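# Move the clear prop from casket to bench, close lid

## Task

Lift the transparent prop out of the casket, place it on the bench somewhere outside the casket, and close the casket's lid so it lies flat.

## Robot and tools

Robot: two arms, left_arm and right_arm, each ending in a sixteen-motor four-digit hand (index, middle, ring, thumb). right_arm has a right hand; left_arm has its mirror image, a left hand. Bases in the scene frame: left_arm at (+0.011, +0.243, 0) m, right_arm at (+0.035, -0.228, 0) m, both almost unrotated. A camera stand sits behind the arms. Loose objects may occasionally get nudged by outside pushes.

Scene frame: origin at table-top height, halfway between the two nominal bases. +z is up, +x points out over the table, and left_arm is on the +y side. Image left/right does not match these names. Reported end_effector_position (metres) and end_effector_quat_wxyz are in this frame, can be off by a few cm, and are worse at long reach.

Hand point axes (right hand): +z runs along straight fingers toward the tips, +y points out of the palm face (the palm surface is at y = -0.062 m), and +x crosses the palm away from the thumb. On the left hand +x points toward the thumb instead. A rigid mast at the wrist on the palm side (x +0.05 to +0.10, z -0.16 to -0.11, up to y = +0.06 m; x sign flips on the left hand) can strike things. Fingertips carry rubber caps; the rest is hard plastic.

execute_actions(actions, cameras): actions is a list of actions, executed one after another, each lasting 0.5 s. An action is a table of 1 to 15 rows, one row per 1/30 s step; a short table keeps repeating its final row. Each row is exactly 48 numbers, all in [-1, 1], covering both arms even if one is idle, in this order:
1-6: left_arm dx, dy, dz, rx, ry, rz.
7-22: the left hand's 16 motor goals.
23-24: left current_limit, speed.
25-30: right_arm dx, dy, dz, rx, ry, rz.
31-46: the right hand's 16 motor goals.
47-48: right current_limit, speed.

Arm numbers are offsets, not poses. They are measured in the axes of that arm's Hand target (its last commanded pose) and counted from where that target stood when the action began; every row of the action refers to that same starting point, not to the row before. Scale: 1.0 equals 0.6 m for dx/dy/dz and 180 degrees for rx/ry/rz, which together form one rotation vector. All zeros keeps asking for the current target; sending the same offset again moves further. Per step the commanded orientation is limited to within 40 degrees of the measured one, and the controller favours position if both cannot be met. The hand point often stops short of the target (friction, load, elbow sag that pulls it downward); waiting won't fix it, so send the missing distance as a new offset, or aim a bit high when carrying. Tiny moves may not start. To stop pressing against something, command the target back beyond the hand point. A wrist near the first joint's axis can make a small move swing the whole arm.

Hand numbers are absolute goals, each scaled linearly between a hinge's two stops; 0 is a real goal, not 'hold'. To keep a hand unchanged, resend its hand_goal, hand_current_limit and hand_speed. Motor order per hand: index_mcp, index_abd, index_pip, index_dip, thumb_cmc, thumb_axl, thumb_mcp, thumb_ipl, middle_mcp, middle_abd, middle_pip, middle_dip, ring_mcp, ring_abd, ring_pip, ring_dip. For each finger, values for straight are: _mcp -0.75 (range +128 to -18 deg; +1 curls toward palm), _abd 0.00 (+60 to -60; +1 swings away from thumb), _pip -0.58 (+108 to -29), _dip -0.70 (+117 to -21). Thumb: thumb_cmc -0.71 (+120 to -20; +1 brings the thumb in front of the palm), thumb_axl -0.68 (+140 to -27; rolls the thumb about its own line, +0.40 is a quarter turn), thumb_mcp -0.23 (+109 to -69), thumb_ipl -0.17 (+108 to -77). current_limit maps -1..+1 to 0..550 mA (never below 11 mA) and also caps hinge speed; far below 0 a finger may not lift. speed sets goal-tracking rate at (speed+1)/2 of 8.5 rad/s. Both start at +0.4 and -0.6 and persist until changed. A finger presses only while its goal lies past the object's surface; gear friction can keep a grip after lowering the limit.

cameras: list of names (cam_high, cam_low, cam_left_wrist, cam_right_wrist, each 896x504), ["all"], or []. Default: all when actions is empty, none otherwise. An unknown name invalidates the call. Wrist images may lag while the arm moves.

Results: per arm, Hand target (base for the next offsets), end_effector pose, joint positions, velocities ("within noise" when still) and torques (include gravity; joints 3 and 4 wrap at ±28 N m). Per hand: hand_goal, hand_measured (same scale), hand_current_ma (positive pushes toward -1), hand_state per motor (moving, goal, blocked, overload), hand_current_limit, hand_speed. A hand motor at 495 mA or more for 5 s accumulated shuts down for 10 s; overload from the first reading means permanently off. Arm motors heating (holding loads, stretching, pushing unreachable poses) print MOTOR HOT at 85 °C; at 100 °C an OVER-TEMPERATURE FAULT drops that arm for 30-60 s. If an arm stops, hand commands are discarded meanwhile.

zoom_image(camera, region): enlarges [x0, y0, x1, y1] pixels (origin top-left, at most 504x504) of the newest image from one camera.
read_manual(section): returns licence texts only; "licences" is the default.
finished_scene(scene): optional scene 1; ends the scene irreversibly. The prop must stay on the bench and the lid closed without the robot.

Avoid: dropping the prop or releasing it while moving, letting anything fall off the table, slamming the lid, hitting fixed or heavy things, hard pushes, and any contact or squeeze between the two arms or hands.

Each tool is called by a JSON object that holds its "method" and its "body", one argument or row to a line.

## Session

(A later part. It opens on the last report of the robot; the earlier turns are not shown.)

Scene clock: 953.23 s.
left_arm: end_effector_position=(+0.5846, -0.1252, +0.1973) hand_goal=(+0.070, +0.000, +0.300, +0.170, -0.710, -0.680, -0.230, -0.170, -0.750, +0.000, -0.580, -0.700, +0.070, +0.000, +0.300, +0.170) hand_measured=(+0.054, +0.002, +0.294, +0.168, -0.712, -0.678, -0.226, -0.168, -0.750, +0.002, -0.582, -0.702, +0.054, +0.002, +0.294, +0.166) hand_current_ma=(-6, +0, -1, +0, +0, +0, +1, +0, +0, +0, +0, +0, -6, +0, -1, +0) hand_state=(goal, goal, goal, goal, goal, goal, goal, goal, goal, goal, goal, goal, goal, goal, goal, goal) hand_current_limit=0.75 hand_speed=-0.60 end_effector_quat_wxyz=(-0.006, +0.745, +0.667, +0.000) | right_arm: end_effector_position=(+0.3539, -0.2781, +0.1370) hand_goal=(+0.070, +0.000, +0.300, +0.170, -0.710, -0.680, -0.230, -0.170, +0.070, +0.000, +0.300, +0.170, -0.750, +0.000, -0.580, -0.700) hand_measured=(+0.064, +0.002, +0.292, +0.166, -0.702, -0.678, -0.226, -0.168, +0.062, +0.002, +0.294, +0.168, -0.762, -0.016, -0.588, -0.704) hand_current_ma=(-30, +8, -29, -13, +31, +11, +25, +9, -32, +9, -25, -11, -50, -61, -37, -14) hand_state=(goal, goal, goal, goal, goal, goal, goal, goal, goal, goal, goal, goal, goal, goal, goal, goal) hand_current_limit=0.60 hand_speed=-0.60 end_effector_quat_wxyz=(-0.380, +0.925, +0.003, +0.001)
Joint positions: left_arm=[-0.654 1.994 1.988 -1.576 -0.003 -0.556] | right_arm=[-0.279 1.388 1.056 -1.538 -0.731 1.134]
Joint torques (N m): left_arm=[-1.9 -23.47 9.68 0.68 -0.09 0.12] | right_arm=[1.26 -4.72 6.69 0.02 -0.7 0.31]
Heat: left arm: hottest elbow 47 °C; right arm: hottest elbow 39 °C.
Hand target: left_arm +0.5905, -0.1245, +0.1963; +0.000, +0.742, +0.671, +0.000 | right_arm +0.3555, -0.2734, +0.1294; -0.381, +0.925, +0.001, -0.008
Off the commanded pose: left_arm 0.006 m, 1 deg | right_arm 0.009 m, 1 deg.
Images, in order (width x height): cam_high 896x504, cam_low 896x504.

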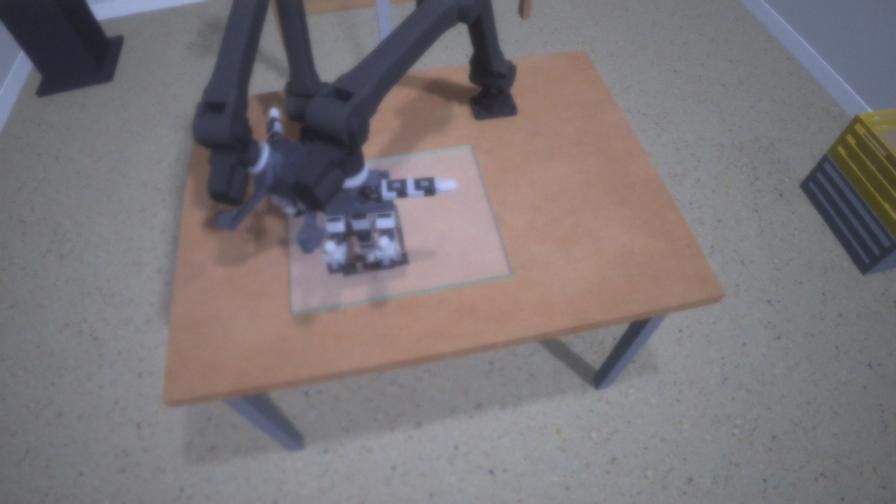

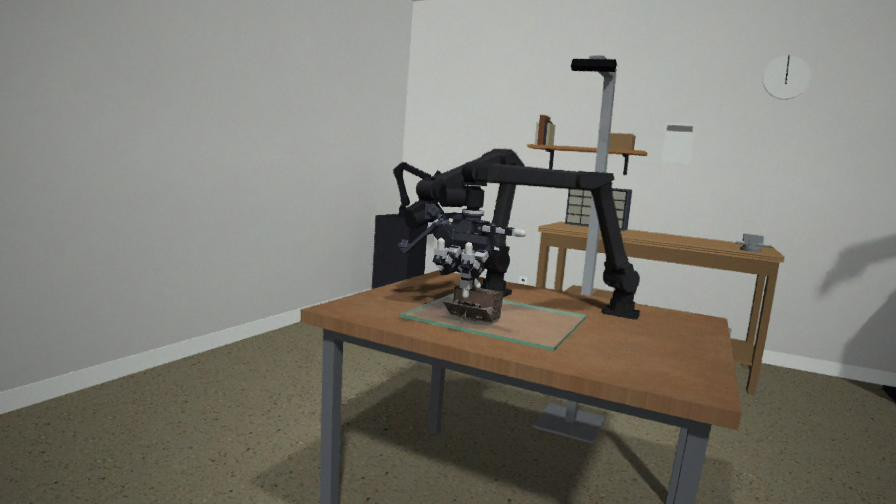

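{"method": "execute_actions", "body": {
  "actions": [
    [[0,0,0,0,0,0,0.07,0,0.3,0.17,-0.71,-0.68,-0.23,-0.17,-0.75,0,-0.58,-0.7,0.07,0,0.3,0.17,0.75,-0.6,0,0.025,0.025,0,0,0,0.07,0,0.3,0.17,-0.71,-0.68,-0.23,-0.17,0.07,0,0.3,0.17,-0.72,0,-0.56,-0.68,0.8,-0.6]],
    [[0,0.02,0.05,0,0,0,0.07,0,0.3,0.17,-0.71,-0.68,-0.23,-0.17,-0.75,0,-0.58,-0.7,0.07,0,0.3,0.17,0.75,-0.6,0,0,0,0,0,0,0.07,0,0.3,0.17,-0.71,-0.68,-0.23,-0.17,0.07,0,0.3,0.17,-0.72,0,-0.56,-0.68,0.8,-0.6]]
  ],
  "cameras": ["cam_low"]
}}

{"method": "zoom_image", "body": {
  "camera": "cam_low",
  "region": [420, 230, 540, 340]
}}

Scene clock: 956.47 s.
left_arm: end_effector_position=(+0.5929, -0.1306, +0.1817) hand_goal=(+0.070, +0.000, +0.300, +0.170, -0.710, -0.680, -0.230, -0.170, -0.750, +0.000, -0.580, -0.700, +0.070, +0.000, +0.300, +0.170) hand_measured=(+0.054, +0.002, +0.294, +0.168, -0.712, -0.678, -0.226, -0.168, -0.750, +0.000, -0.582, -0.702, +0.054, +0.002, +0.294, +0.166) hand_current_ma=(-6, +0, -1, +0, +0, +0, +1, +0, +0, +0, +0, +0, -6, +0, -1, +0) hand_state=(goal, goal, goal, goal, goal, goal, goal, goal, goal, goal, goal, goal, goal, goal, goal, goal) hand_current_limit=0.75 hand_speed=-0.60 end_effector_quat_wxyz=(+0.005, +0.744, +0.668, +0.002) | right_arm: end_effector_position=(+0.3575, -0.2769, +0.1279) hand_goal=(+0.070, +0.000, +0.300, +0.170, -0.710, -0.680, -0.230, -0.170, +0.070, +0.000, +0.300, +0.170, -0.720, +0.000, -0.560, -0.680) hand_measured=(+0.064, +0.002, +0.292, +0.166, -0.702, -0.678, -0.226, -0.168, +0.062, +0.002, +0.294, +0.168, -0.782, -0.042, -0.602, -0.700) hand_current_ma=(-30, +8, -29, -13, +31, +11, +25, +9, -32, +9, -25, -11, -304, -165, -184, -84) hand_state=(goal, goal, goal, goal, goal, goal, goal, goal, goal, goal, goal, goal, blocked, blocked, blocked, goal) hand_current_limit=0.80 hand_speed=-0.60 end_effector_quat_wxyz=(-0.381, +0.924, +0.006, +0.013)
Joint positions: left_arm=[-0.652 2.01 1.968 -1.519 -0.002 -0.556] | right_arm=[-0.279 1.388 1.033 -1.491 -0.742 1.134]
Joint torques (N m): left_arm=[-1.2 -22.24 9.22 0.8 -0.11 0.23] | right_arm=[1.14 -3.19 5.48 0.39 -0.17 0.29]
Heat: left arm: hottest elbow 47 °C; right arm: hottest elbow 39 °C.
Hand target: left_arm +0.6024, -0.1258, +0.1662; +0.000, +0.742, +0.671, +0.000 | right_arm +0.3552, -0.2735, +0.1082; -0.381, +0.925, +0.001, -0.008
Off the commanded pose: left_arm 0.019 m, 1 deg | right_arm 0.020 m, 3 deg.
Images, in order (width x height): cam_low 896x504.

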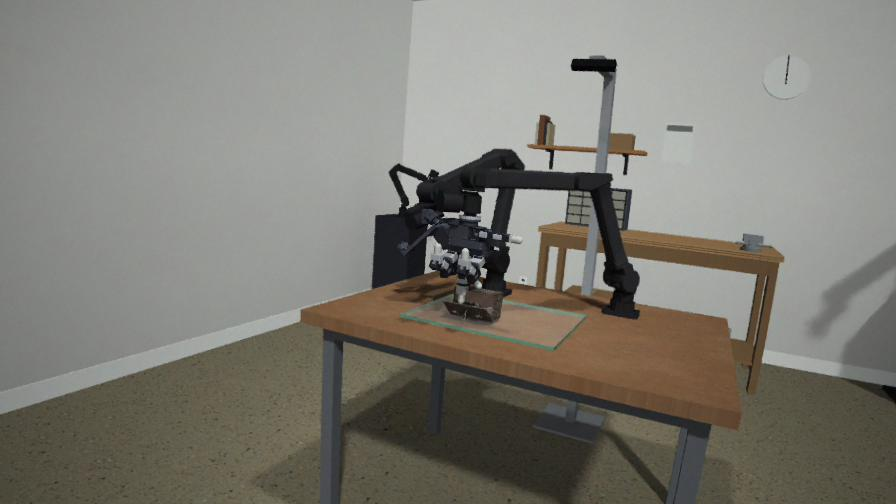

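Scaled by 4.200 from the camera's 896x504 image, which has a finer 1280x720 frame.

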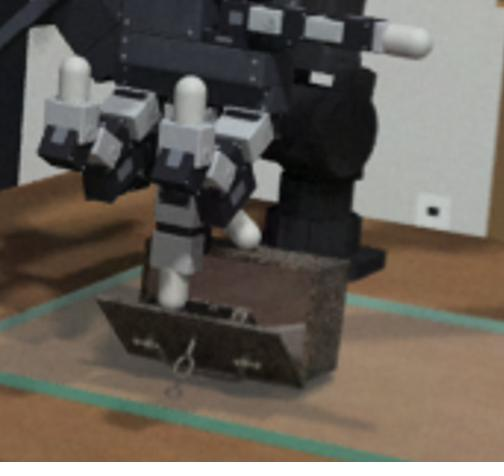

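{"method": "execute_actions", "body": {
  "actions": [
    [[0,0,0.05,0,0,0,0.07,0,0.3,0.17,-0.71,-0.68,-0.23,-0.17,-0.75,0,-0.58,-0.7,0.07,0,0.3,0.17,0.75,-0.6,0,0,0,0,0,0,0.07,0,0.3,0.17,-0.71,-0.68,-0.23,-0.17,0.07,0,0.3,0.17,-0.72,0,-0.56,-0.68,0.8,-0.6]]
  ],
  "cameras": ["cam_low","cam_high"]
}}

{"method": "zoom_image", "body": {
  "camera": "cam_low",
  "region": [420, 230, 540, 340]
}}

Scene clock: 958.43 s.
left_arm: end_effector_position=(+0.6014, -0.1279, +0.1719) hand_goal=(+0.070, +0.000, +0.300, +0.170, -0.710, -0.680, -0.230, -0.170, -0.750, +0.000, -0.580, -0.700, +0.070, +0.000, +0.300, +0.170) hand_measured=(+0.054, +0.002, +0.294, +0.168, -0.712, -0.678, -0.226, -0.168, -0.750, -0.002, -0.578, -0.700, +0.054, +0.002, +0.294, +0.166) hand_current_ma=(-5, +0, -1, +0, +0, +0, +1, +0, +0, +0, +0, +0, -6, +0, -1, +0) hand_state=(goal, goal, goal, goal, goal, goal, goal, goal, goal, goal, goal, goal, goal, goal, goal, goal) hand_current_limit=0.75 hand_speed=-0.60 end_effector_quat_wxyz=(+0.022, +0.741, +0.672, +0.005) | right_arm: end_effector_position=(+0.3576, -0.2768, +0.1279) hand_goal=(+0.070, +0.000, +0.300, +0.170, -0.710, -0.680, -0.230, -0.170, +0.070, +0.000, +0.300, +0.170, -0.720, +0.000, -0.560, -0.680) hand_measured=(+0.064, +0.002, +0.292, +0.166, -0.702, -0.678, -0.226, -0.168, +0.062, +0.002, +0.294, +0.168, -0.790, -0.056, -0.606, -0.700) hand_current_ma=(-30, +8, -29, -13, +31, +11, +25, +9, -32, +9, -25, -11, -348, -221, -212, -88) hand_state=(goal, goal, goal, goal, goal, goal, goal, goal, goal, goal, goal, goal, blocked, blocked, blocked, blocked) hand_current_limit=0.80 hand_speed=-0.60 end_effector_quat_wxyz=(-0.381, +0.924, +0.006, +0.013)
Joint positions: left_arm=[-0.641 2.003 1.926 -1.449 -0.002 -0.556] | right_arm=[-0.279 1.388 1.033 -1.491 -0.743 1.134]
Joint torques (N m): left_arm=[-1.2 -20.78 7.27 0.99 -0.11 0.23] | right_arm=[1.14 -3.43 5.46 0.38 -0.14 0.29]
Heat: left arm: hottest elbow 46 °C; right arm: hottest elbow 38 °C.
Hand target: left_arm +0.6024, -0.1257, +0.1362; +0.000, +0.742, +0.671, +0.000 | right_arm +0.3552, -0.2734, +0.1082; -0.381, +0.925, +0.001, -0.008
Off the commanded pose: left_arm 0.036 m, 3 deg | right_arm 0.020 m, 3 deg.
Images, in order (width x height): cam_high 896x504, cam_low 896x504.

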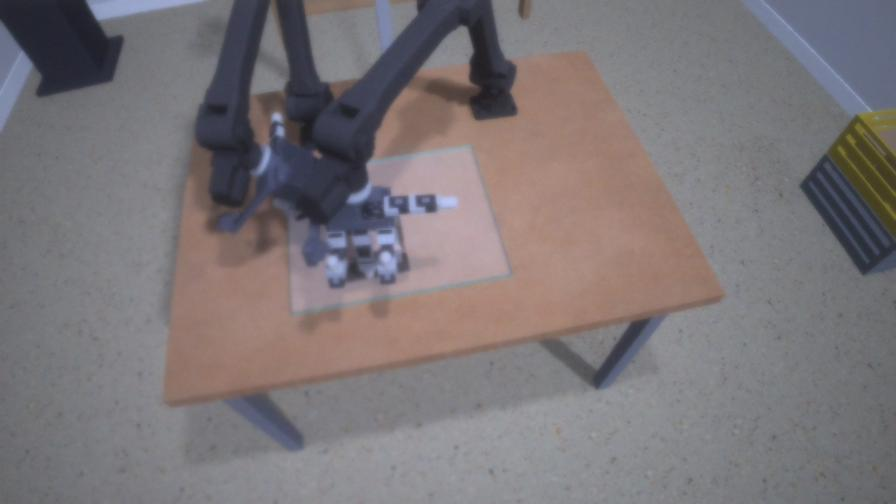

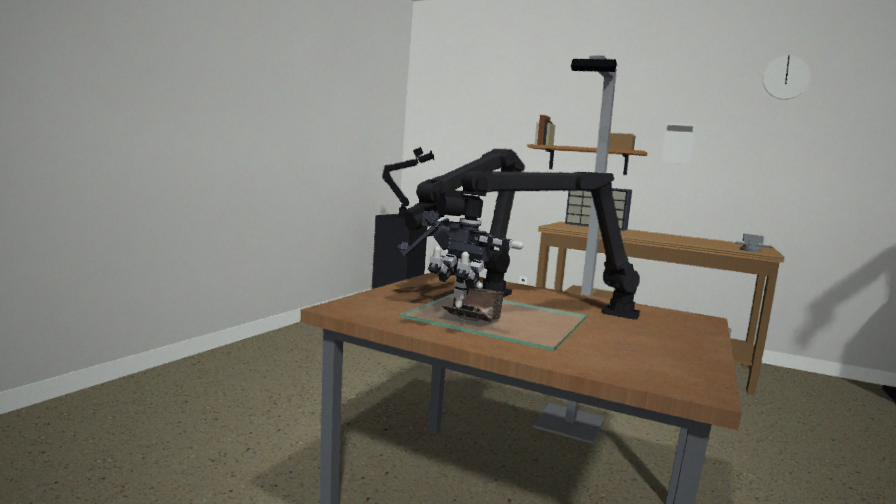

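Scaled by 4.200 from the camera's 896x504 image, which has a finer 1280x720 frame.

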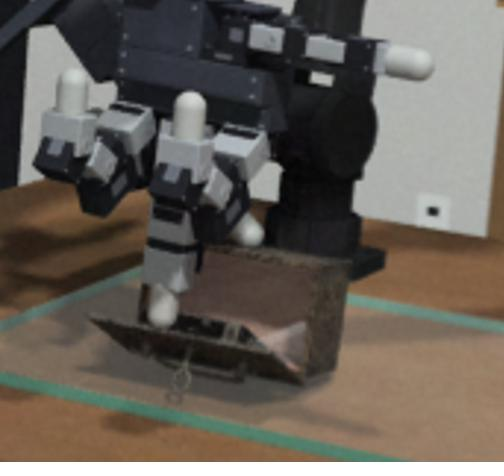

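{"method": "execute_actions", "body": {
  "actions": [
    [[0,0,0.03,0,0,0,0.07,0,0.3,0.17,-0.71,-0.68,-0.23,-0.17,-0.75,0,-0.58,-0.7,0.07,0,0.3,0.17,0.75,-0.6,0,0,0,0,0,0,0.07,0,0.3,0.17,-0.71,-0.68,-0.23,-0.17,0.07,0,0.3,0.17,-0.72,0,-0.56,-0.68,0.8,-0.6]]
  ],
  "cameras": ["cam_low"]
}}

{"method": "zoom_image", "body": {
  "camera": "cam_low",
  "region": [420, 230, 540, 340]
}}

Scene clock: 961.50 s.
left_arm: end_effector_position=(+0.6009, -0.1275, +0.1728) hand_goal=(+0.070, +0.000, +0.300, +0.170, -0.710, -0.680, -0.230, -0.170, -0.750, +0.000, -0.580, -0.700, +0.070, +0.000, +0.300, +0.170) hand_measured=(+0.054, +0.002, +0.294, +0.168, -0.712, -0.678, -0.226, -0.168, -0.758, -0.014, -0.582, -0.700, +0.054, +0.002, +0.294, +0.166) hand_current_ma=(-5, +0, -1, +0, +0, +0, +1, +0, -1, -2, +0, +0, -6, +0, -1, +0) hand_state=(goal, goal, goal, goal, goal, goal, goal, goal, goal, goal, goal, goal, goal, goal, goal, goal) hand_current_limit=0.75 hand_speed=-0.60 end_effector_quat_wxyz=(+0.034, +0.740, +0.671, +0.007) | right_arm: end_effector_position=(+0.3576, -0.2768, +0.1279) hand_goal=(+0.070, +0.000, +0.300, +0.170, -0.710, -0.680, -0.230, -0.170, +0.070, +0.000, +0.300, +0.170, -0.720, +0.000, -0.560, -0.680) hand_measured=(+0.064, +0.002, +0.292, +0.166, -0.702, -0.678, -0.226, -0.168, +0.062, +0.002, +0.294, +0.168, -0.790, -0.056, -0.606, -0.700) hand_current_ma=(-30, +8, -29, -13, +31, +11, +25, +9, -32, +9, -25, -11, -348, -221, -212, -88) hand_state=(goal, goal, goal, goal, goal, goal, goal, goal, goal, goal, goal, goal, blocked, blocked, blocked, blocked) hand_current_limit=0.80 hand_speed=-0.60 end_effector_quat_wxyz=(-0.381, +0.924, +0.006, +0.013)
Joint positions: left_arm=[-0.641 1.983 1.893 -1.41 -0.002 -0.556] | right_arm=[-0.279 1.388 1.033 -1.491 -0.743 1.134]
Joint torques (N m): left_arm=[-1.14 -19.02 6.69 1.24 -0.11 0.24] | right_arm=[1.2 -3.25 5.44 0.38 -0.13 0.3]
Heat: left arm: hottest elbow 46 °C; right arm: hottest elbow 38 °C.
Hand target: left_arm +0.6024, -0.1257, +0.1182; +0.000, +0.742, +0.671, +0.000 | right_arm +0.3552, -0.2734, +0.1082; -0.381, +0.925, +0.001, -0.008
Off the commanded pose: left_arm 0.055 m, 4 deg | right_arm 0.020 m, 3 deg.
Images, in order (width x height): cam_low 896x504.

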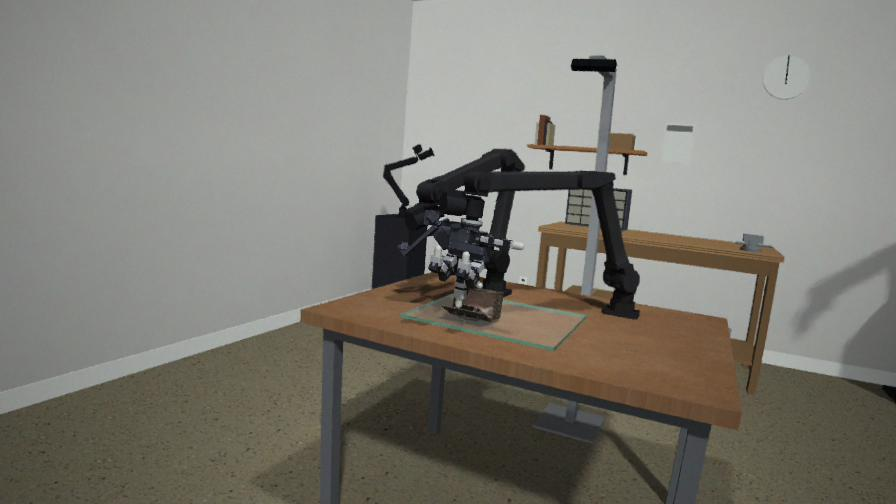

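Scaled by 4.200 from the camera's 896x504 image, which has a finer 1280x720 frame.

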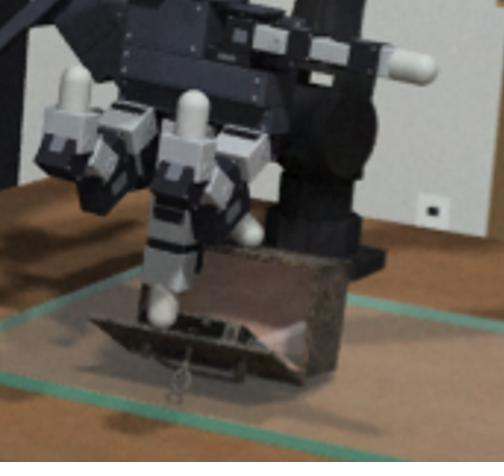

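{"method": "execute_actions", "body": {
  "actions": [
    [[0,0,-0.1,0,0,0,0.07,0,0.3,0.17,-0.71,-0.68,-0.23,-0.17,-0.75,0,-0.58,-0.7,0.07,0,0.3,0.17,0.75,-0.6,0,0,0,0,0,0,0.07,0,0.3,0.17,-0.71,-0.68,-0.23,-0.17,0.07,0,0.3,0.17,-0.72,0,-0.56,-0.68,0.8,-0.6]],
    [[0,-0.06,-0.12,0,0,0,0.07,0,0.3,0.17,-0.71,-0.68,-0.23,-0.17,-0.75,0,-0.58,-0.7,0.07,0,0.3,0.17,0.75,-0.6,0,0,0,0,0,0,0.07,0,0.3,0.17,-0.71,-0.68,-0.23,-0.17,0.07,0,0.3,0.17,-0.75,0,-0.58,-0.7,0.6,-0.6]],
    [[0,-0.01,-0.03,0,0,0,-1,0,-1,-1,-0.71,-0.68,-0.23,-0.17,-1,0,-1,-1,-1,0,-1,-1,0.75,-0.6,0,-0.025,-0.025,0,0,0,0.07,0,0.3,0.17,-0.71,-0.68,-0.23,-0.17,0.07,0,0.3,0.17,-0.75,0,-0.58,-0.7,0.3,-0.6]],
    [[0,0,0,0,0,0,-1,0,-1,-1,-0.71,-0.68,-0.23,-0.17,-1,0,-1,-1,-1,0,-1,-1,0.75,-0.6,0,0,0,0,0,0,0.07,0,0.3,0.17,-0.71,-0.68,-0.23,-0.17,0.07,0,0.3,0.17,-0.75,0,-0.58,-0.7,0.3,-0.6]]
  ],
  "cameras": ["cam_low","cam_left_wrist"]
}}

{"method": "zoom_image", "body": {
  "camera": "cam_low",
  "region": [420, 230, 540, 340]
}}

{"method": "zoom_image", "body": {
  "camera": "cam_left_wrist",
  "region": [400, 40, 560, 170]
}}

Scene clock: 966.90 s.
left_arm: end_effector_position=(+0.5656, -0.1021, +0.2395) hand_goal=(-1.000, +0.000, -1.000, -1.000, -0.710, -0.680, -0.230, -0.170, -1.000, +0.000, -1.000, -1.000, -1.000, +0.000, -1.000, -1.000) hand_measured=(-0.988, +0.002, -0.992, -0.996, -0.712, -0.678, -0.226, -0.168, -0.990, +0.002, -0.992, -0.996, -0.844, -0.006, -0.888, -0.946) hand_current_ma=(+3, +0, +1, +0, +0, +0, +1, +0, +2, +0, +1, +0, +411, -1, +195, +48) hand_state=(goal, goal, goal, goal, goal, goal, goal, goal, goal, goal, goal, goal, blocked, goal, blocked, blocked) hand_current_limit=0.75 hand_speed=-0.60 end_effector_quat_wxyz=(-0.018, +0.735, +0.678, +0.004) | right_arm: end_effector_position=(+0.3489, -0.2727, +0.1274) hand_goal=(+0.070, +0.000, +0.300, +0.170, -0.710, -0.680, -0.230, -0.170, +0.070, +0.000, +0.300, +0.170, -0.750, +0.000, -0.580, -0.700) hand_measured=(+0.064, +0.002, +0.292, +0.166, -0.702, -0.678, -0.226, -0.168, +0.062, +0.002, +0.294, +0.168, -0.798, -0.008, -0.612, -0.714) hand_current_ma=(-30, +7, -29, -13, +32, +11, +25, +9, -32, +9, -25, -11, -228, -26, -141, -56) hand_state=(goal, goal, goal, goal, goal, goal, goal, goal, goal, goal, goal, goal, blocked, goal, blocked, goal) hand_current_limit=0.30 hand_speed=-0.60 end_effector_quat_wxyz=(-0.388, +0.922, +0.000, -0.006)
Joint positions: left_arm=[-0.649 1.93 2 -1.675 -0.015 -0.58] | right_arm=[-0.276 1.395 1.032 -1.526 -0.744 1.134]
Joint torques (N m): left_arm=[-3.9 -23.88 13.07 -0.5 0.48 0.11] | right_arm=[1.2 -5.01 8.35 -0.42 -0.11 0.32]
Heat: left arm: hottest elbow 45 °C; right arm: hottest elbow 37 °C.
Hand target: left_arm +0.5606, -0.1216, +0.2682; +0.000, +0.742, +0.671, +0.000 | right_arm +0.3555, -0.2733, +0.1294; -0.381, +0.925, +0.001, -0.008
Off the commanded pose: left_arm 0.035 m, 2 deg | right_arm 0.007 m, 1 deg.
joint sent to its limit (left arm) — joint 4 (wrist pitch), lower limit. The joint targets are off in position, not in orientation.
camera_calibration:
cam_left_wrist: T_world_to_cam=[[-0.672654, -0.739954, 0.00208331, 0.268695], [-0.465156, 0.425036, 0.776514, 0.0694704], [-0.57547, 0.521356, -0.630097, 0.649345], [0, 0, 0, 1]] pos_world=[0.586732, -0.169246, 0.354645]
Images, in order (width x height): cam_low 896x504, cam_left_wrist 896x504.

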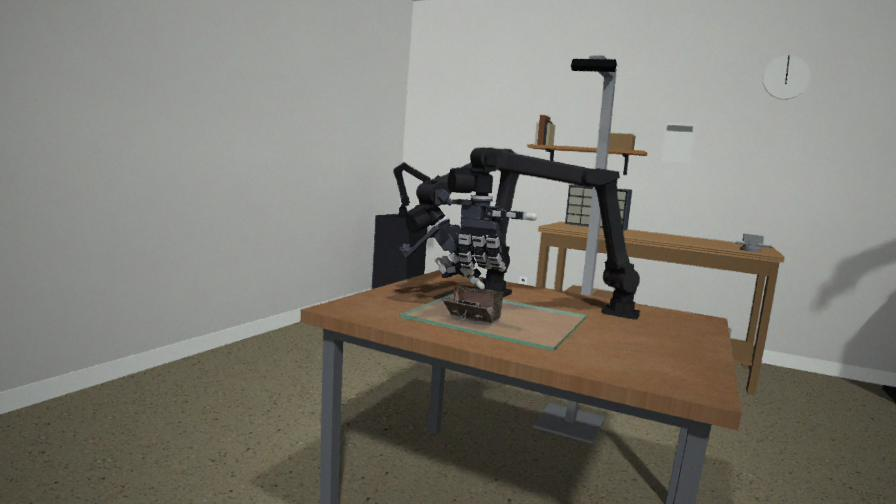

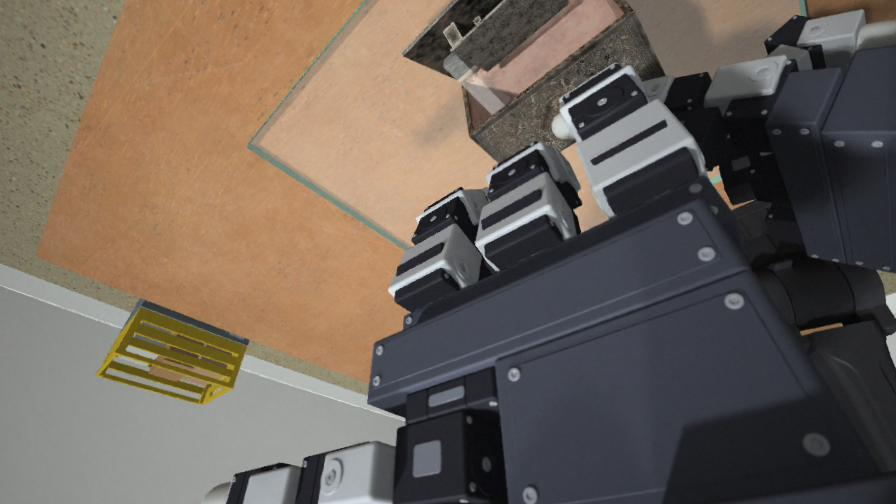

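Scaled by 4.200 from the camera's 896x504 image, which has a finer 1280x720 frame.

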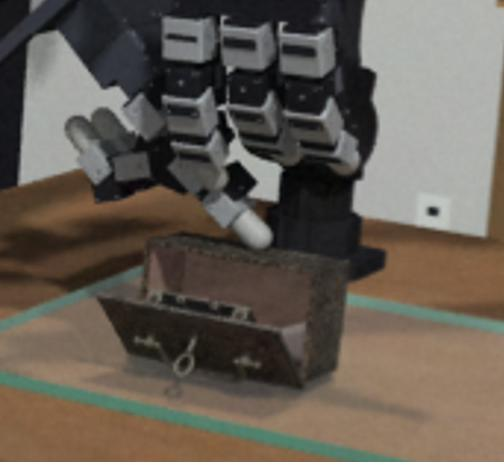

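Scaled by 3.150 from the camera's 896x504 image, which has a finer 1280x720 frame.

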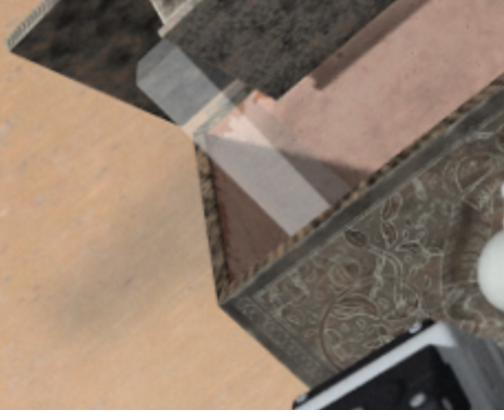

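{"method": "execute_actions", "body": {
  "actions": [
    [[0,0.03,0,0,0,0,-1,0,-1,-1,-0.71,-0.68,-0.23,-0.17,-1,0,-1,-1,-0.7,0,-0.55,-0.65,0.75,-0.6,0,0,0,0,0,0,0.07,0,0.3,0.17,-0.71,-0.68,-0.23,-0.17,0.07,0,0.3,0.17,-0.75,0,-0.58,-0.7,0.3,-0.6]],
    [[0,0,0,0,0,0,-1,0,-1,-1,-0.71,-0.68,-0.23,-0.17,-1,0,-1,-1,0.07,0,0.3,0.17,0.75,-0.6,0,0,0,0,0,0,0.07,0,0.3,0.17,-0.71,-0.68,-0.23,-0.17,0.07,0,0.3,0.17,-0.75,0,-0.58,-0.7,0.3,-0.6]]
  ],
  "cameras": ["cam_low"]
}}

{"method": "zoom_image", "body": {
  "camera": "cam_low",
  "region": [420, 230, 540, 340]
}}

Scene clock: 971.97 s.
left_arm: end_effector_position=(+0.5692, -0.1146, +0.2555) hand_goal=(-1.000, +0.000, -1.000, -1.000, -0.710, -0.680, -0.230, -0.170, -1.000, +0.000, -1.000, -1.000, +0.070, +0.000, +0.300, +0.170) hand_measured=(-0.990, +0.002, -0.994, -0.996, -0.712, -0.678, -0.226, -0.168, -0.990, +0.002, -0.994, -0.996, +0.050, -0.004, +0.292, +0.166) hand_current_ma=(+2, +0, +1, +0, +0, +0, +1, +0, +2, +0, +1, +0, -7, +0, -1, +0) hand_state=(goal, goal, goal, goal, goal, goal, goal, goal, goal, goal, goal, goal, goal, goal, goal, goal) hand_current_limit=0.75 hand_speed=-0.60 end_effector_quat_wxyz=(+0.001, +0.738, +0.674, +0.003) | right_arm: end_effector_position=(+0.3489, -0.2727, +0.1274) hand_goal=(+0.070, +0.000, +0.300, +0.170, -0.710, -0.680, -0.230, -0.170, +0.070, +0.000, +0.300, +0.170, -0.750, +0.000, -0.580, -0.700) hand_measured=(+0.064, +0.002, +0.292, +0.166, -0.702, -0.678, -0.226, -0.168, +0.062, +0.002, +0.294, +0.168, -0.798, -0.010, -0.612, -0.714) hand_current_ma=(-30, +7, -29, -13, +32, +11, +25, +9, -32, +9, -25, -11, -228, -36, -141, -57) hand_state=(goal, goal, goal, goal, goal, goal, goal, goal, goal, goal, goal, goal, blocked, goal, blocked, goal) hand_current_limit=0.30 hand_speed=-0.60 end_effector_quat_wxyz=(-0.388, +0.922, +0.000, -0.006)
Joint positions: left_arm=[-0.658 1.936 2.047 -1.679 -0.005 -0.58] | right_arm=[-0.276 1.395 1.032 -1.526 -0.744 1.134]
Joint torques (N m): left_arm=[-2.37 -21.36 13.56 -0.24 -0.07 0.28] | right_arm=[1.32 -5.01 8.35 -0.43 -0.1 0.32]
Heat: left arm: hottest elbow 46 °C; right arm: hottest elbow 37 °C.
Hand target: left_arm +0.5785, -0.1233, +0.2682; +0.000, +0.742, +0.671, +0.000 | right_arm +0.3555, -0.2733, +0.1294; -0.381, +0.925, +0.001, -0.008
Off the commanded pose: left_arm 0.018 m, 1 deg | right_arm 0.007 m, 1 deg.
joint sent to its limit (left arm) — joint 4 (wrist pitch), lower limit. The joint targets are off in position, not in orientation.
Images, in order (width x height): cam_low 896x504.

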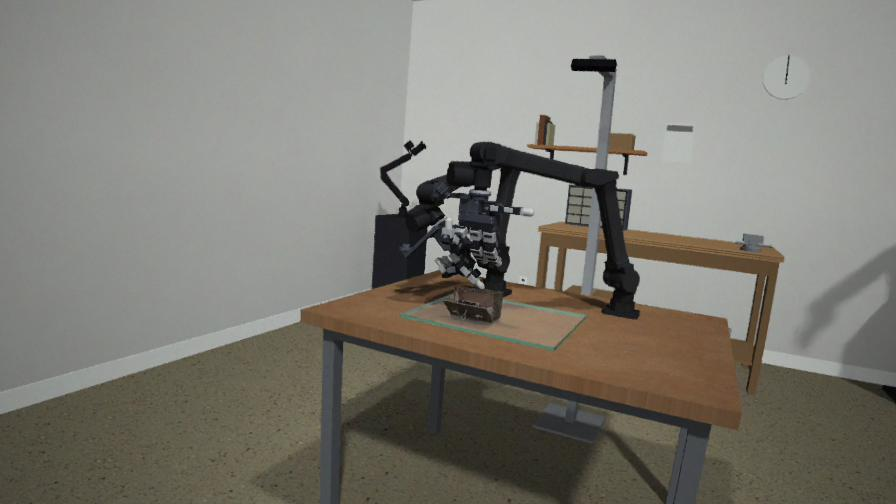

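Scaled by 4.200 from the camera's 896x504 image, which has a finer 1280x720 frame.

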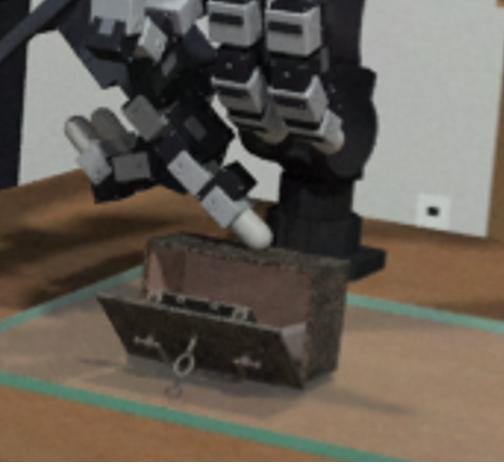

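{"method": "execute_actions", "body": {
  "actions": [
    [[0,0,0,0,0,0,-1,0,-1,-1,-0.71,-0.68,-0.23,-0.17,-1,0,-1,-1,0.07,0,0.3,0.17,0.75,-0.6,0,-0.015,-0.015,0,0,0,0.07,0,0.3,0.17,-0.71,-0.68,-0.23,-0.17,0.07,0,0.3,0.17,-0.75,0,-0.58,-0.7,0.2,-0.6]],
    [[0,0,0,0,0,0,0.07,0,0.3,0.17,-0.71,-0.68,-0.23,-0.17,-0.6,0,-0.5,-0.6,0.07,0,0.3,0.17,0.75,-0.6,-0.165,0,0,0,0,0,0.07,0,0.3,0.17,-0.71,-0.68,-0.23,-0.17,0.07,0,0.3,0.17,-0.75,0,-0.58,-0.7,0.2,-0.6]],
    [[0,0.04,0.06,0,0,0,0.07,0,0.3,0.17,-0.71,-0.68,-0.23,-0.17,-0.75,0,-0.58,-0.7,0.07,0,0.3,0.17,0.75,-0.6,0,0.01,0.01,0,0,0,0.07,0,0.3,0.17,-0.71,-0.68,-0.23,-0.17,0.07,0,0.3,0.17,-0.75,0,-0.58,-0.7,0.2,-0.6]],
    [[0,0.04,0.06,0,0,0,0.07,0,0.3,0.17,-0.71,-0.68,-0.23,-0.17,-1,0,-1,-0.7,-1,0,-1,-0.7,0.75,-0.6,0,0,0,0,0,0,0.07,0,0.3,0.17,-0.71,-0.68,-0.23,-0.17,0.07,0,0.3,0.17,-0.75,0,-0.58,-0.7,0.2,-0.6]]
  ],
  "cameras": ["cam_low","cam_left_wrist"]
}}

{"method": "zoom_image", "body": {
  "camera": "cam_low",
  "region": [420, 230, 540, 340]
}}

Scene clock: 990.50 s.
left_arm: end_effector_position=(+0.6120, -0.1259, +0.1868) hand_goal=(+0.070, +0.000, +0.300, +0.170, -0.710, -0.680, -0.230, -0.170, -1.000, +0.000, -1.000, -0.700, -1.000, +0.000, -1.000, -0.700) hand_measured=(+0.054, +0.002, +0.294, +0.168, -0.712, -0.678, -0.226, -0.168, -0.996, +0.002, -1.000, -0.702, -0.988, -0.004, -0.992, -0.696) hand_current_ma=(-6, +0, -1, +0, +0, +0, +1, +0, +0, +0, +0, +0, +3, +0, +1, +0) hand_state=(goal, goal, goal, goal, goal, goal, goal, goal, goal, goal, goal, goal, goal, goal, goal, goal) hand_current_limit=0.75 hand_speed=-0.60 end_effector_quat_wxyz=(-0.015, +0.741, +0.672, -0.001) | right_arm: end_effector_position=(+0.2560, -0.2719, +0.1341) hand_goal=(+0.070, +0.000, +0.300, +0.170, -0.710, -0.680, -0.230, -0.170, +0.070, +0.000, +0.300, +0.170, -0.750, +0.000, -0.580, -0.700) hand_measured=(+0.064, +0.002, +0.292, +0.166, -0.702, -0.678, -0.226, -0.168, +0.064, +0.002, +0.294, +0.168, -0.744, +0.002, -0.580, -0.702) hand_current_ma=(-24, +7, -29, -13, +33, +11, +25, +9, -28, +9, -25, -11, +24, +8, -3, -10) hand_state=(goal, goal, goal, goal, goal, goal, goal, goal, goal, goal, goal, goal, goal, goal, goal, goal) hand_current_limit=0.20 hand_speed=-0.60 end_effector_quat_wxyz=(-0.385, +0.923, -0.005, -0.015)
Joint positions: left_arm=[-0.629 2.083 2.106 -1.622 -0.003 -0.543] | right_arm=[-0.369 1.178 0.851 -1.65 -0.698 1.027]
Joint torques (N m): left_arm=[-1.44 -24 12.81 0.02 -0.05 0.29] | right_arm=[-0.56 -3.6 6.76 -0.66 -0.37 0]
Heat: left arm: hottest elbow 48 °C; right arm: hottest elbow 37 °C.
Hand target: left_arm +0.6263, -0.1282, +0.1963; +0.000, +0.742, +0.671, +0.000 | right_arm +0.2565, -0.2741, +0.1351; -0.381, +0.925, +0.001, -0.008
Off the commanded pose: left_arm 0.017 m, 2 deg | right_arm 0.002 m, 1 deg.
camera_calibration:
cam_left_wrist: T_world_to_cam=[[-0.684581, -0.728791, 0.0145453, 0.288813], [-0.454911, 0.442737, 0.772684, 0.138712], [-0.569565, 0.522348, -0.634625, 0.652675], [0, 0, 0, 1]] pos_world=[0.632558, -0.191852, 0.302822]
Images, in order (width x height): cam_low 896x504, cam_left_wrist 896x504.

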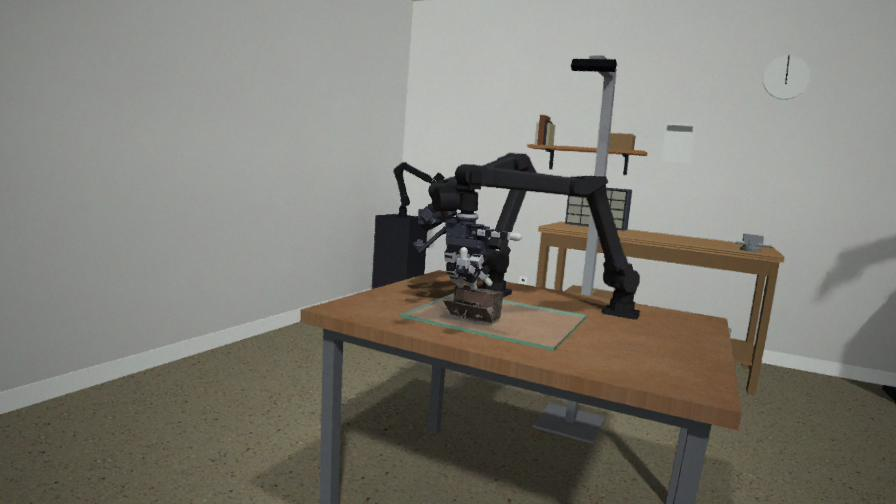

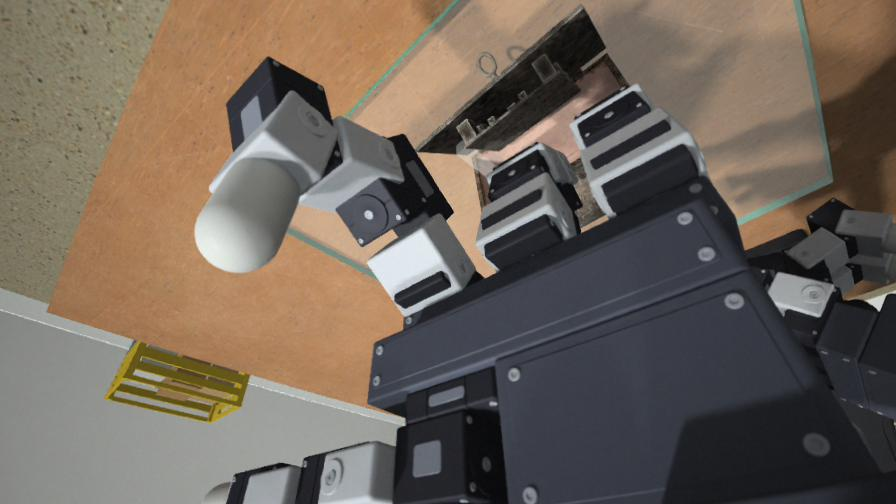

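Scaled by 4.200 from the camera's 896x504 image, which has a finer 1280x720 frame.

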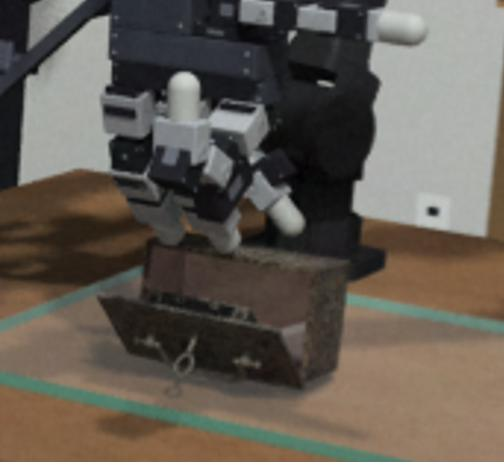

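{"method": "execute_actions", "body": {
  "actions": [
    [[0.035,-0.02,0.02,0,0,0,0.07,0,0.3,0.17,-0.71,-0.68,-0.23,-0.17,-1,0,-1,-0.7,-1,0,-1,-0.7,0.75,-0.6,0,0,0,0,0,0,0.07,0,0.3,0.17,-0.71,-0.68,-0.23,-0.17,0.07,0,0.3,0.17,-0.75,0,-0.58,-0.7,0.2,-0.6]],
    [[0.01,0,0.01,0,0,0,0.07,0,0.3,0.17,-0.71,-0.68,-0.23,-0.17,-1,0,-1,-0.7,-1,0,-1,-0.7,0.75,-0.6,0,0,0,0,0,0,0.07,0,0.3,0.17,-0.71,-0.68,-0.23,-0.17,0.07,0,0.3,0.17,-0.75,0,-0.58,-0.7,0.2,-0.6]]
  ],
  "cameras": ["cam_low","cam_left_wrist"]
}}

{"method": "zoom_image", "body": {
  "camera": "cam_low",
  "region": [430, 260, 520, 335]
}}

{"method": "zoom_image", "body": {
  "camera": "cam_left_wrist",
  "region": [400, 0, 660, 240]
}}

Scene clock: 994.23 s.
left_arm: end_effector_position=(+0.6135, -0.1026, +0.1717) hand_goal=(+0.070, +0.000, +0.300, +0.170, -0.710, -0.680, -0.230, -0.170, -1.000, +0.000, -1.000, -0.700, -1.000, +0.000, -1.000, -0.700) hand_measured=(+0.054, +0.002, +0.294, +0.168, -0.712, -0.678, -0.226, -0.168, -0.996, +0.002, -1.000, -0.702, -0.986, +0.004, -0.998, -0.700) hand_current_ma=(-6, +0, -1, +0, +0, +0, +1, +0, +0, +0, +0, +0, +4, +0, +0, +0) hand_state=(goal, goal, goal, goal, goal, goal, goal, goal, goal, goal, goal, goal, goal, goal, goal, goal) hand_current_limit=0.75 hand_speed=-0.60 end_effector_quat_wxyz=(-0.009, +0.739, +0.674, -0.001) | right_arm: end_effector_position=(+0.2560, -0.2719, +0.1341) hand_goal=(+0.070, +0.000, +0.300, +0.170, -0.710, -0.680, -0.230, -0.170, +0.070, +0.000, +0.300, +0.170, -0.750, +0.000, -0.580, -0.700) hand_measured=(+0.064, +0.002, +0.292, +0.166, -0.702, -0.678, -0.226, -0.168, +0.064, +0.002, +0.294, +0.168, -0.744, +0.002, -0.580, -0.702) hand_current_ma=(-24, +7, -29, -13, +33, +11, +25, +9, -28, +9, -25, -11, +24, +8, -3, -10) hand_state=(goal, goal, goal, goal, goal, goal, goal, goal, goal, goal, goal, goal, goal, goal, goal, goal) hand_current_limit=0.20 hand_speed=-0.60 end_effector_quat_wxyz=(-0.385, +0.923, -0.005, -0.015)
Joint positions: left_arm=[-0.598 2.036 1.988 -1.541 -0.002 -0.519] | right_arm=[-0.369 1.178 0.851 -1.65 -0.698 1.027]
Joint torques (N m): left_arm=[-0.97 -25.58 8.84 0.5 -0.05 0.31] | right_arm=[-0.56 -3.43 6.78 -0.66 -0.37 -0.01]
Heat: left arm: hottest elbow 47 °C; right arm: hottest elbow 36 °C.
Hand target: left_arm +0.6171, -0.1001, +0.1782; +0.000, +0.742, +0.671, +0.000 | right_arm +0.2565, -0.2741, +0.1351; -0.381, +0.925, +0.001, -0.008
Off the commanded pose: left_arm 0.008 m, 1 deg | right_arm 0.002 m, 1 deg.
camera_calibration:
cam_left_wrist: T_world_to_cam=[[-0.680393, -0.732704, 0.0145123, 0.304045], [-0.463564, 0.445636, 0.765844, 0.147508], [-0.567604, 0.514347, -0.642863, 0.631073], [0, 0, 0, 1]] pos_world=[0.633449, -0.167551, 0.288313]
Images, in order (width x height): cam_low 896x504, cam_left_wrist 896x504.

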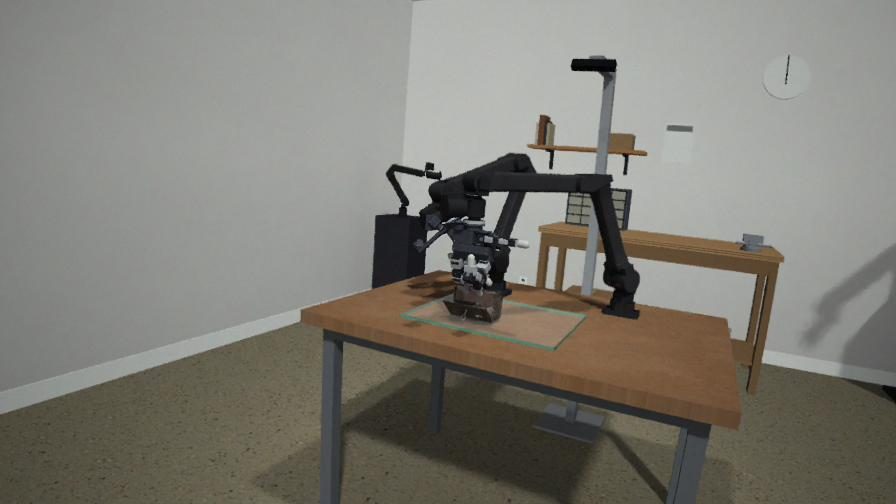

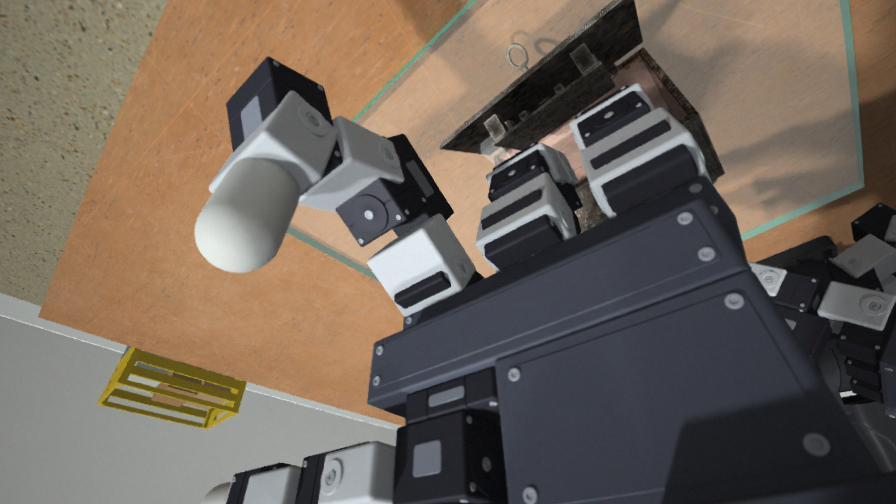

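Scaled by 5.600 from the camera's 896x504 image, which has a finer 1280x720 frame.

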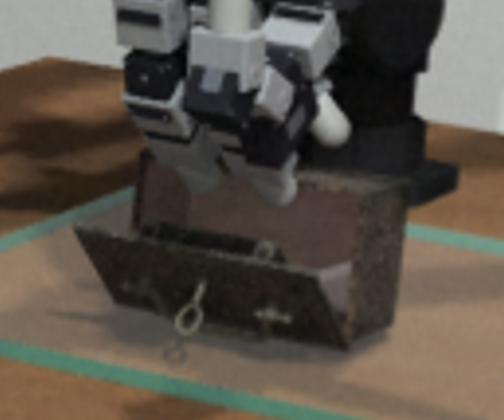

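Scaled by 1.938 from the camera's 896x504 image, which has a finer 1280x720 frame.

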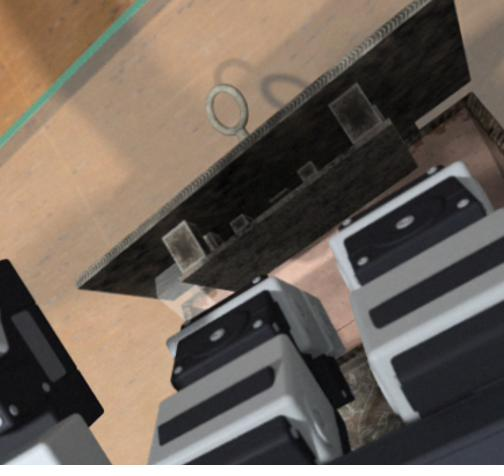

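{"method": "execute_actions", "body": {
  "actions": [
    [[-0.008,-0.023,0.024,0,0,0,0.07,0,0.3,0.17,-0.71,-0.68,-0.23,-0.17,-1,0,-1,-0.7,-1,0,-1,-0.7,0.75,-0.6,0,0,0,0,0,0,0.07,0,0.3,0.17,-0.71,-0.68,-0.23,-0.17,0.07,0,0.3,0.17,-0.75,0,-0.58,-0.7,0.2,-0.6]],
    [[-0.008,-0.023,0.024,0,0,0,0.07,0,0.3,0.17,-0.71,-0.68,-0.23,-0.17,-1,0,-1,-0.7,-1,0,-1,-0.7,0.75,-0.6,0,0,0,0,0,0,0.07,0,0.3,0.17,-0.71,-0.68,-0.23,-0.17,0.07,0,0.3,0.17,-0.75,0,-0.58,-0.7,0.2,-0.6]]
  ],
  "cameras": ["cam_low","cam_left_wrist"]
}}

{"method": "zoom_image", "body": {
  "camera": "cam_low",
  "region": [430, 260, 520, 335]
}}

{"method": "zoom_image", "body": {
  "camera": "cam_left_wrist",
  "region": [400, 0, 660, 240]
}}

Scene clock: 998.23 s.
left_arm: end_effector_position=(+0.5950, -0.0957, +0.1426) hand_goal=(+0.070, +0.000, +0.300, +0.170, -0.710, -0.680, -0.230, -0.170, -1.000, +0.000, -1.000, -0.700, -1.000, +0.000, -1.000, -0.700) hand_measured=(+0.054, +0.002, +0.294, +0.168, -0.712, -0.678, -0.226, -0.168, -0.996, +0.002, -1.000, -0.702, -0.988, +0.002, -1.000, -0.700) hand_current_ma=(-6, +0, -1, +0, +0, +0, +1, +0, +0, +0, +0, +0, +3, +0, +0, +0) hand_state=(goal, goal, goal, goal, goal, goal, goal, goal, goal, goal, goal, goal, goal, goal, goal, goal) hand_current_limit=0.75 hand_speed=-0.60 end_effector_quat_wxyz=(-0.010, +0.740, +0.673, -0.002) | right_arm: end_effector_position=(+0.2560, -0.2719, +0.1341) hand_goal=(+0.070, +0.000, +0.300, +0.170, -0.710, -0.680, -0.230, -0.170, +0.070, +0.000, +0.300, +0.170, -0.750, +0.000, -0.580, -0.700) hand_measured=(+0.064, +0.002, +0.292, +0.166, -0.702, -0.678, -0.226, -0.168, +0.064, +0.002, +0.294, +0.168, -0.744, +0.002, -0.580, -0.702) hand_current_ma=(-24, +7, -29, -13, +33, +11, +25, +9, -28, +9, -25, -11, +24, +8, -3, -10) hand_state=(goal, goal, goal, goal, goal, goal, goal, goal, goal, goal, goal, goal, goal, goal, goal, goal) hand_current_limit=0.20 hand_speed=-0.60 end_effector_quat_wxyz=(-0.385, +0.923, -0.005, -0.015)
Joint positions: left_arm=[-0.606 1.988 1.836 -1.438 -0.001 -0.524] | right_arm=[-0.369 1.178 0.851 -1.65 -0.698 1.027]
Joint torques (N m): left_arm=[-3.31 -24.82 8.64 0.55 -0.05 0.02] | right_arm=[-0.5 -3.55 6.79 -0.65 -0.37 -0.01]
Heat: left arm: hottest elbow 47 °C; right arm: hottest elbow 36 °C.
Hand target: left_arm +0.5886, -0.1069, +0.1494; +0.000, +0.742, +0.671, +0.000 | right_arm +0.2565, -0.2741, +0.1351; -0.381, +0.925, +0.001, -0.008
Off the commanded pose: left_arm 0.015 m, 1 deg | right_arm 0.002 m, 1 deg.
camera_calibration:
cam_left_wrist: T_world_to_cam=[[-0.682332, -0.73088, 0.0154354, 0.298181], [-0.46122, 0.446774, 0.766595, 0.15686], [-0.567185, 0.515953, -0.641945, 0.598126], [0, 0, 0, 1]] pos_world=[0.615053, -0.160752, 0.259113]
Images, in order (width x height): cam_low 896x504, cam_left_wrist 896x504.

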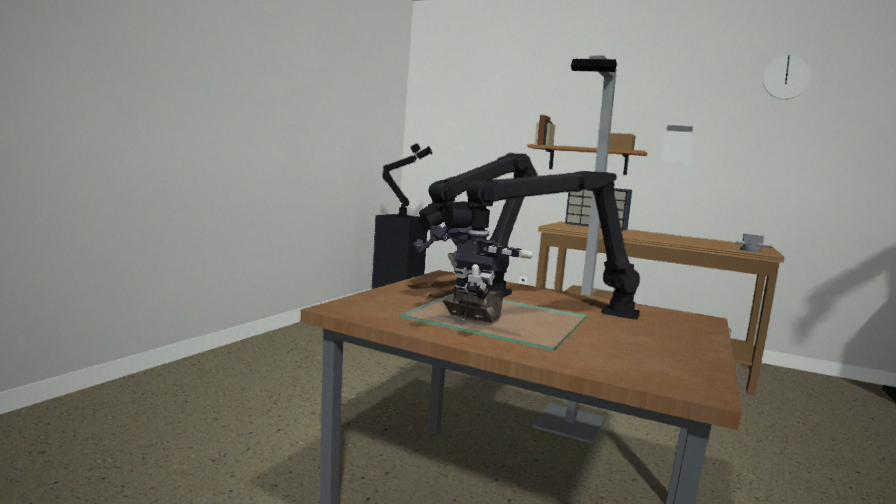

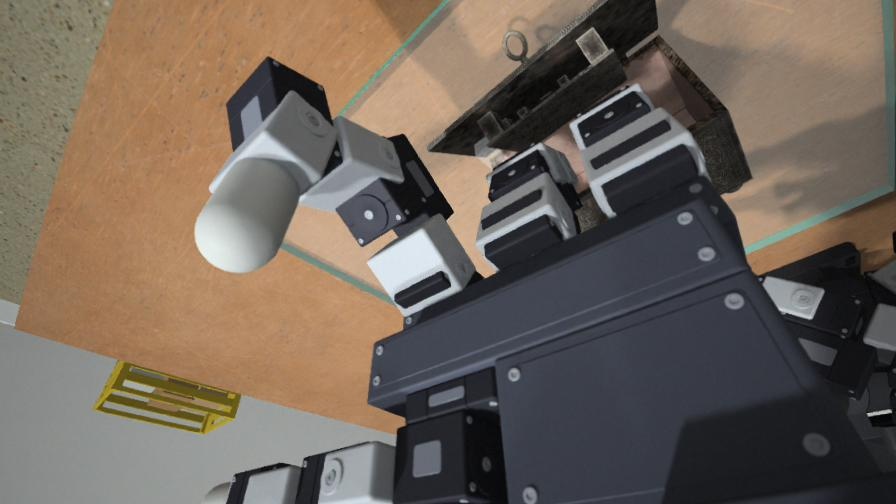

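Scaled by 5.600 from the camera's 896x504 image, which has a finer 1280x720 frame.

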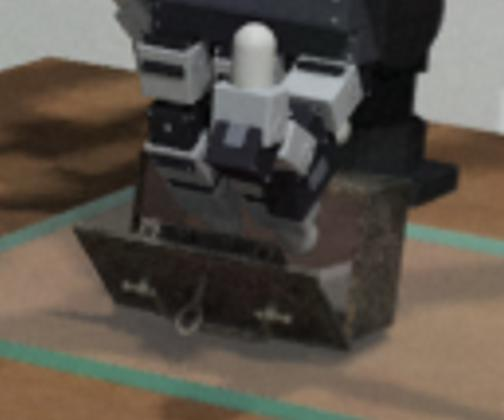

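Scaled by 1.938 from the camera's 896x504 image, which has a finer 1280x720 frame.

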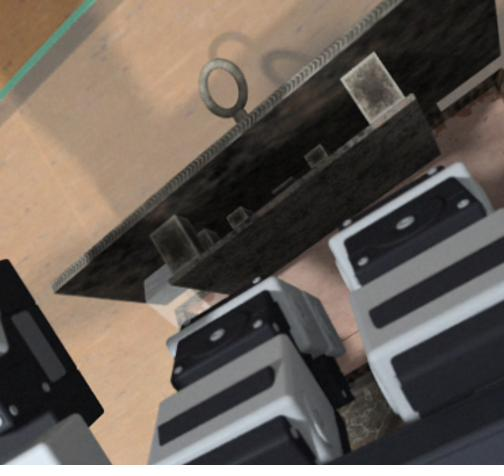

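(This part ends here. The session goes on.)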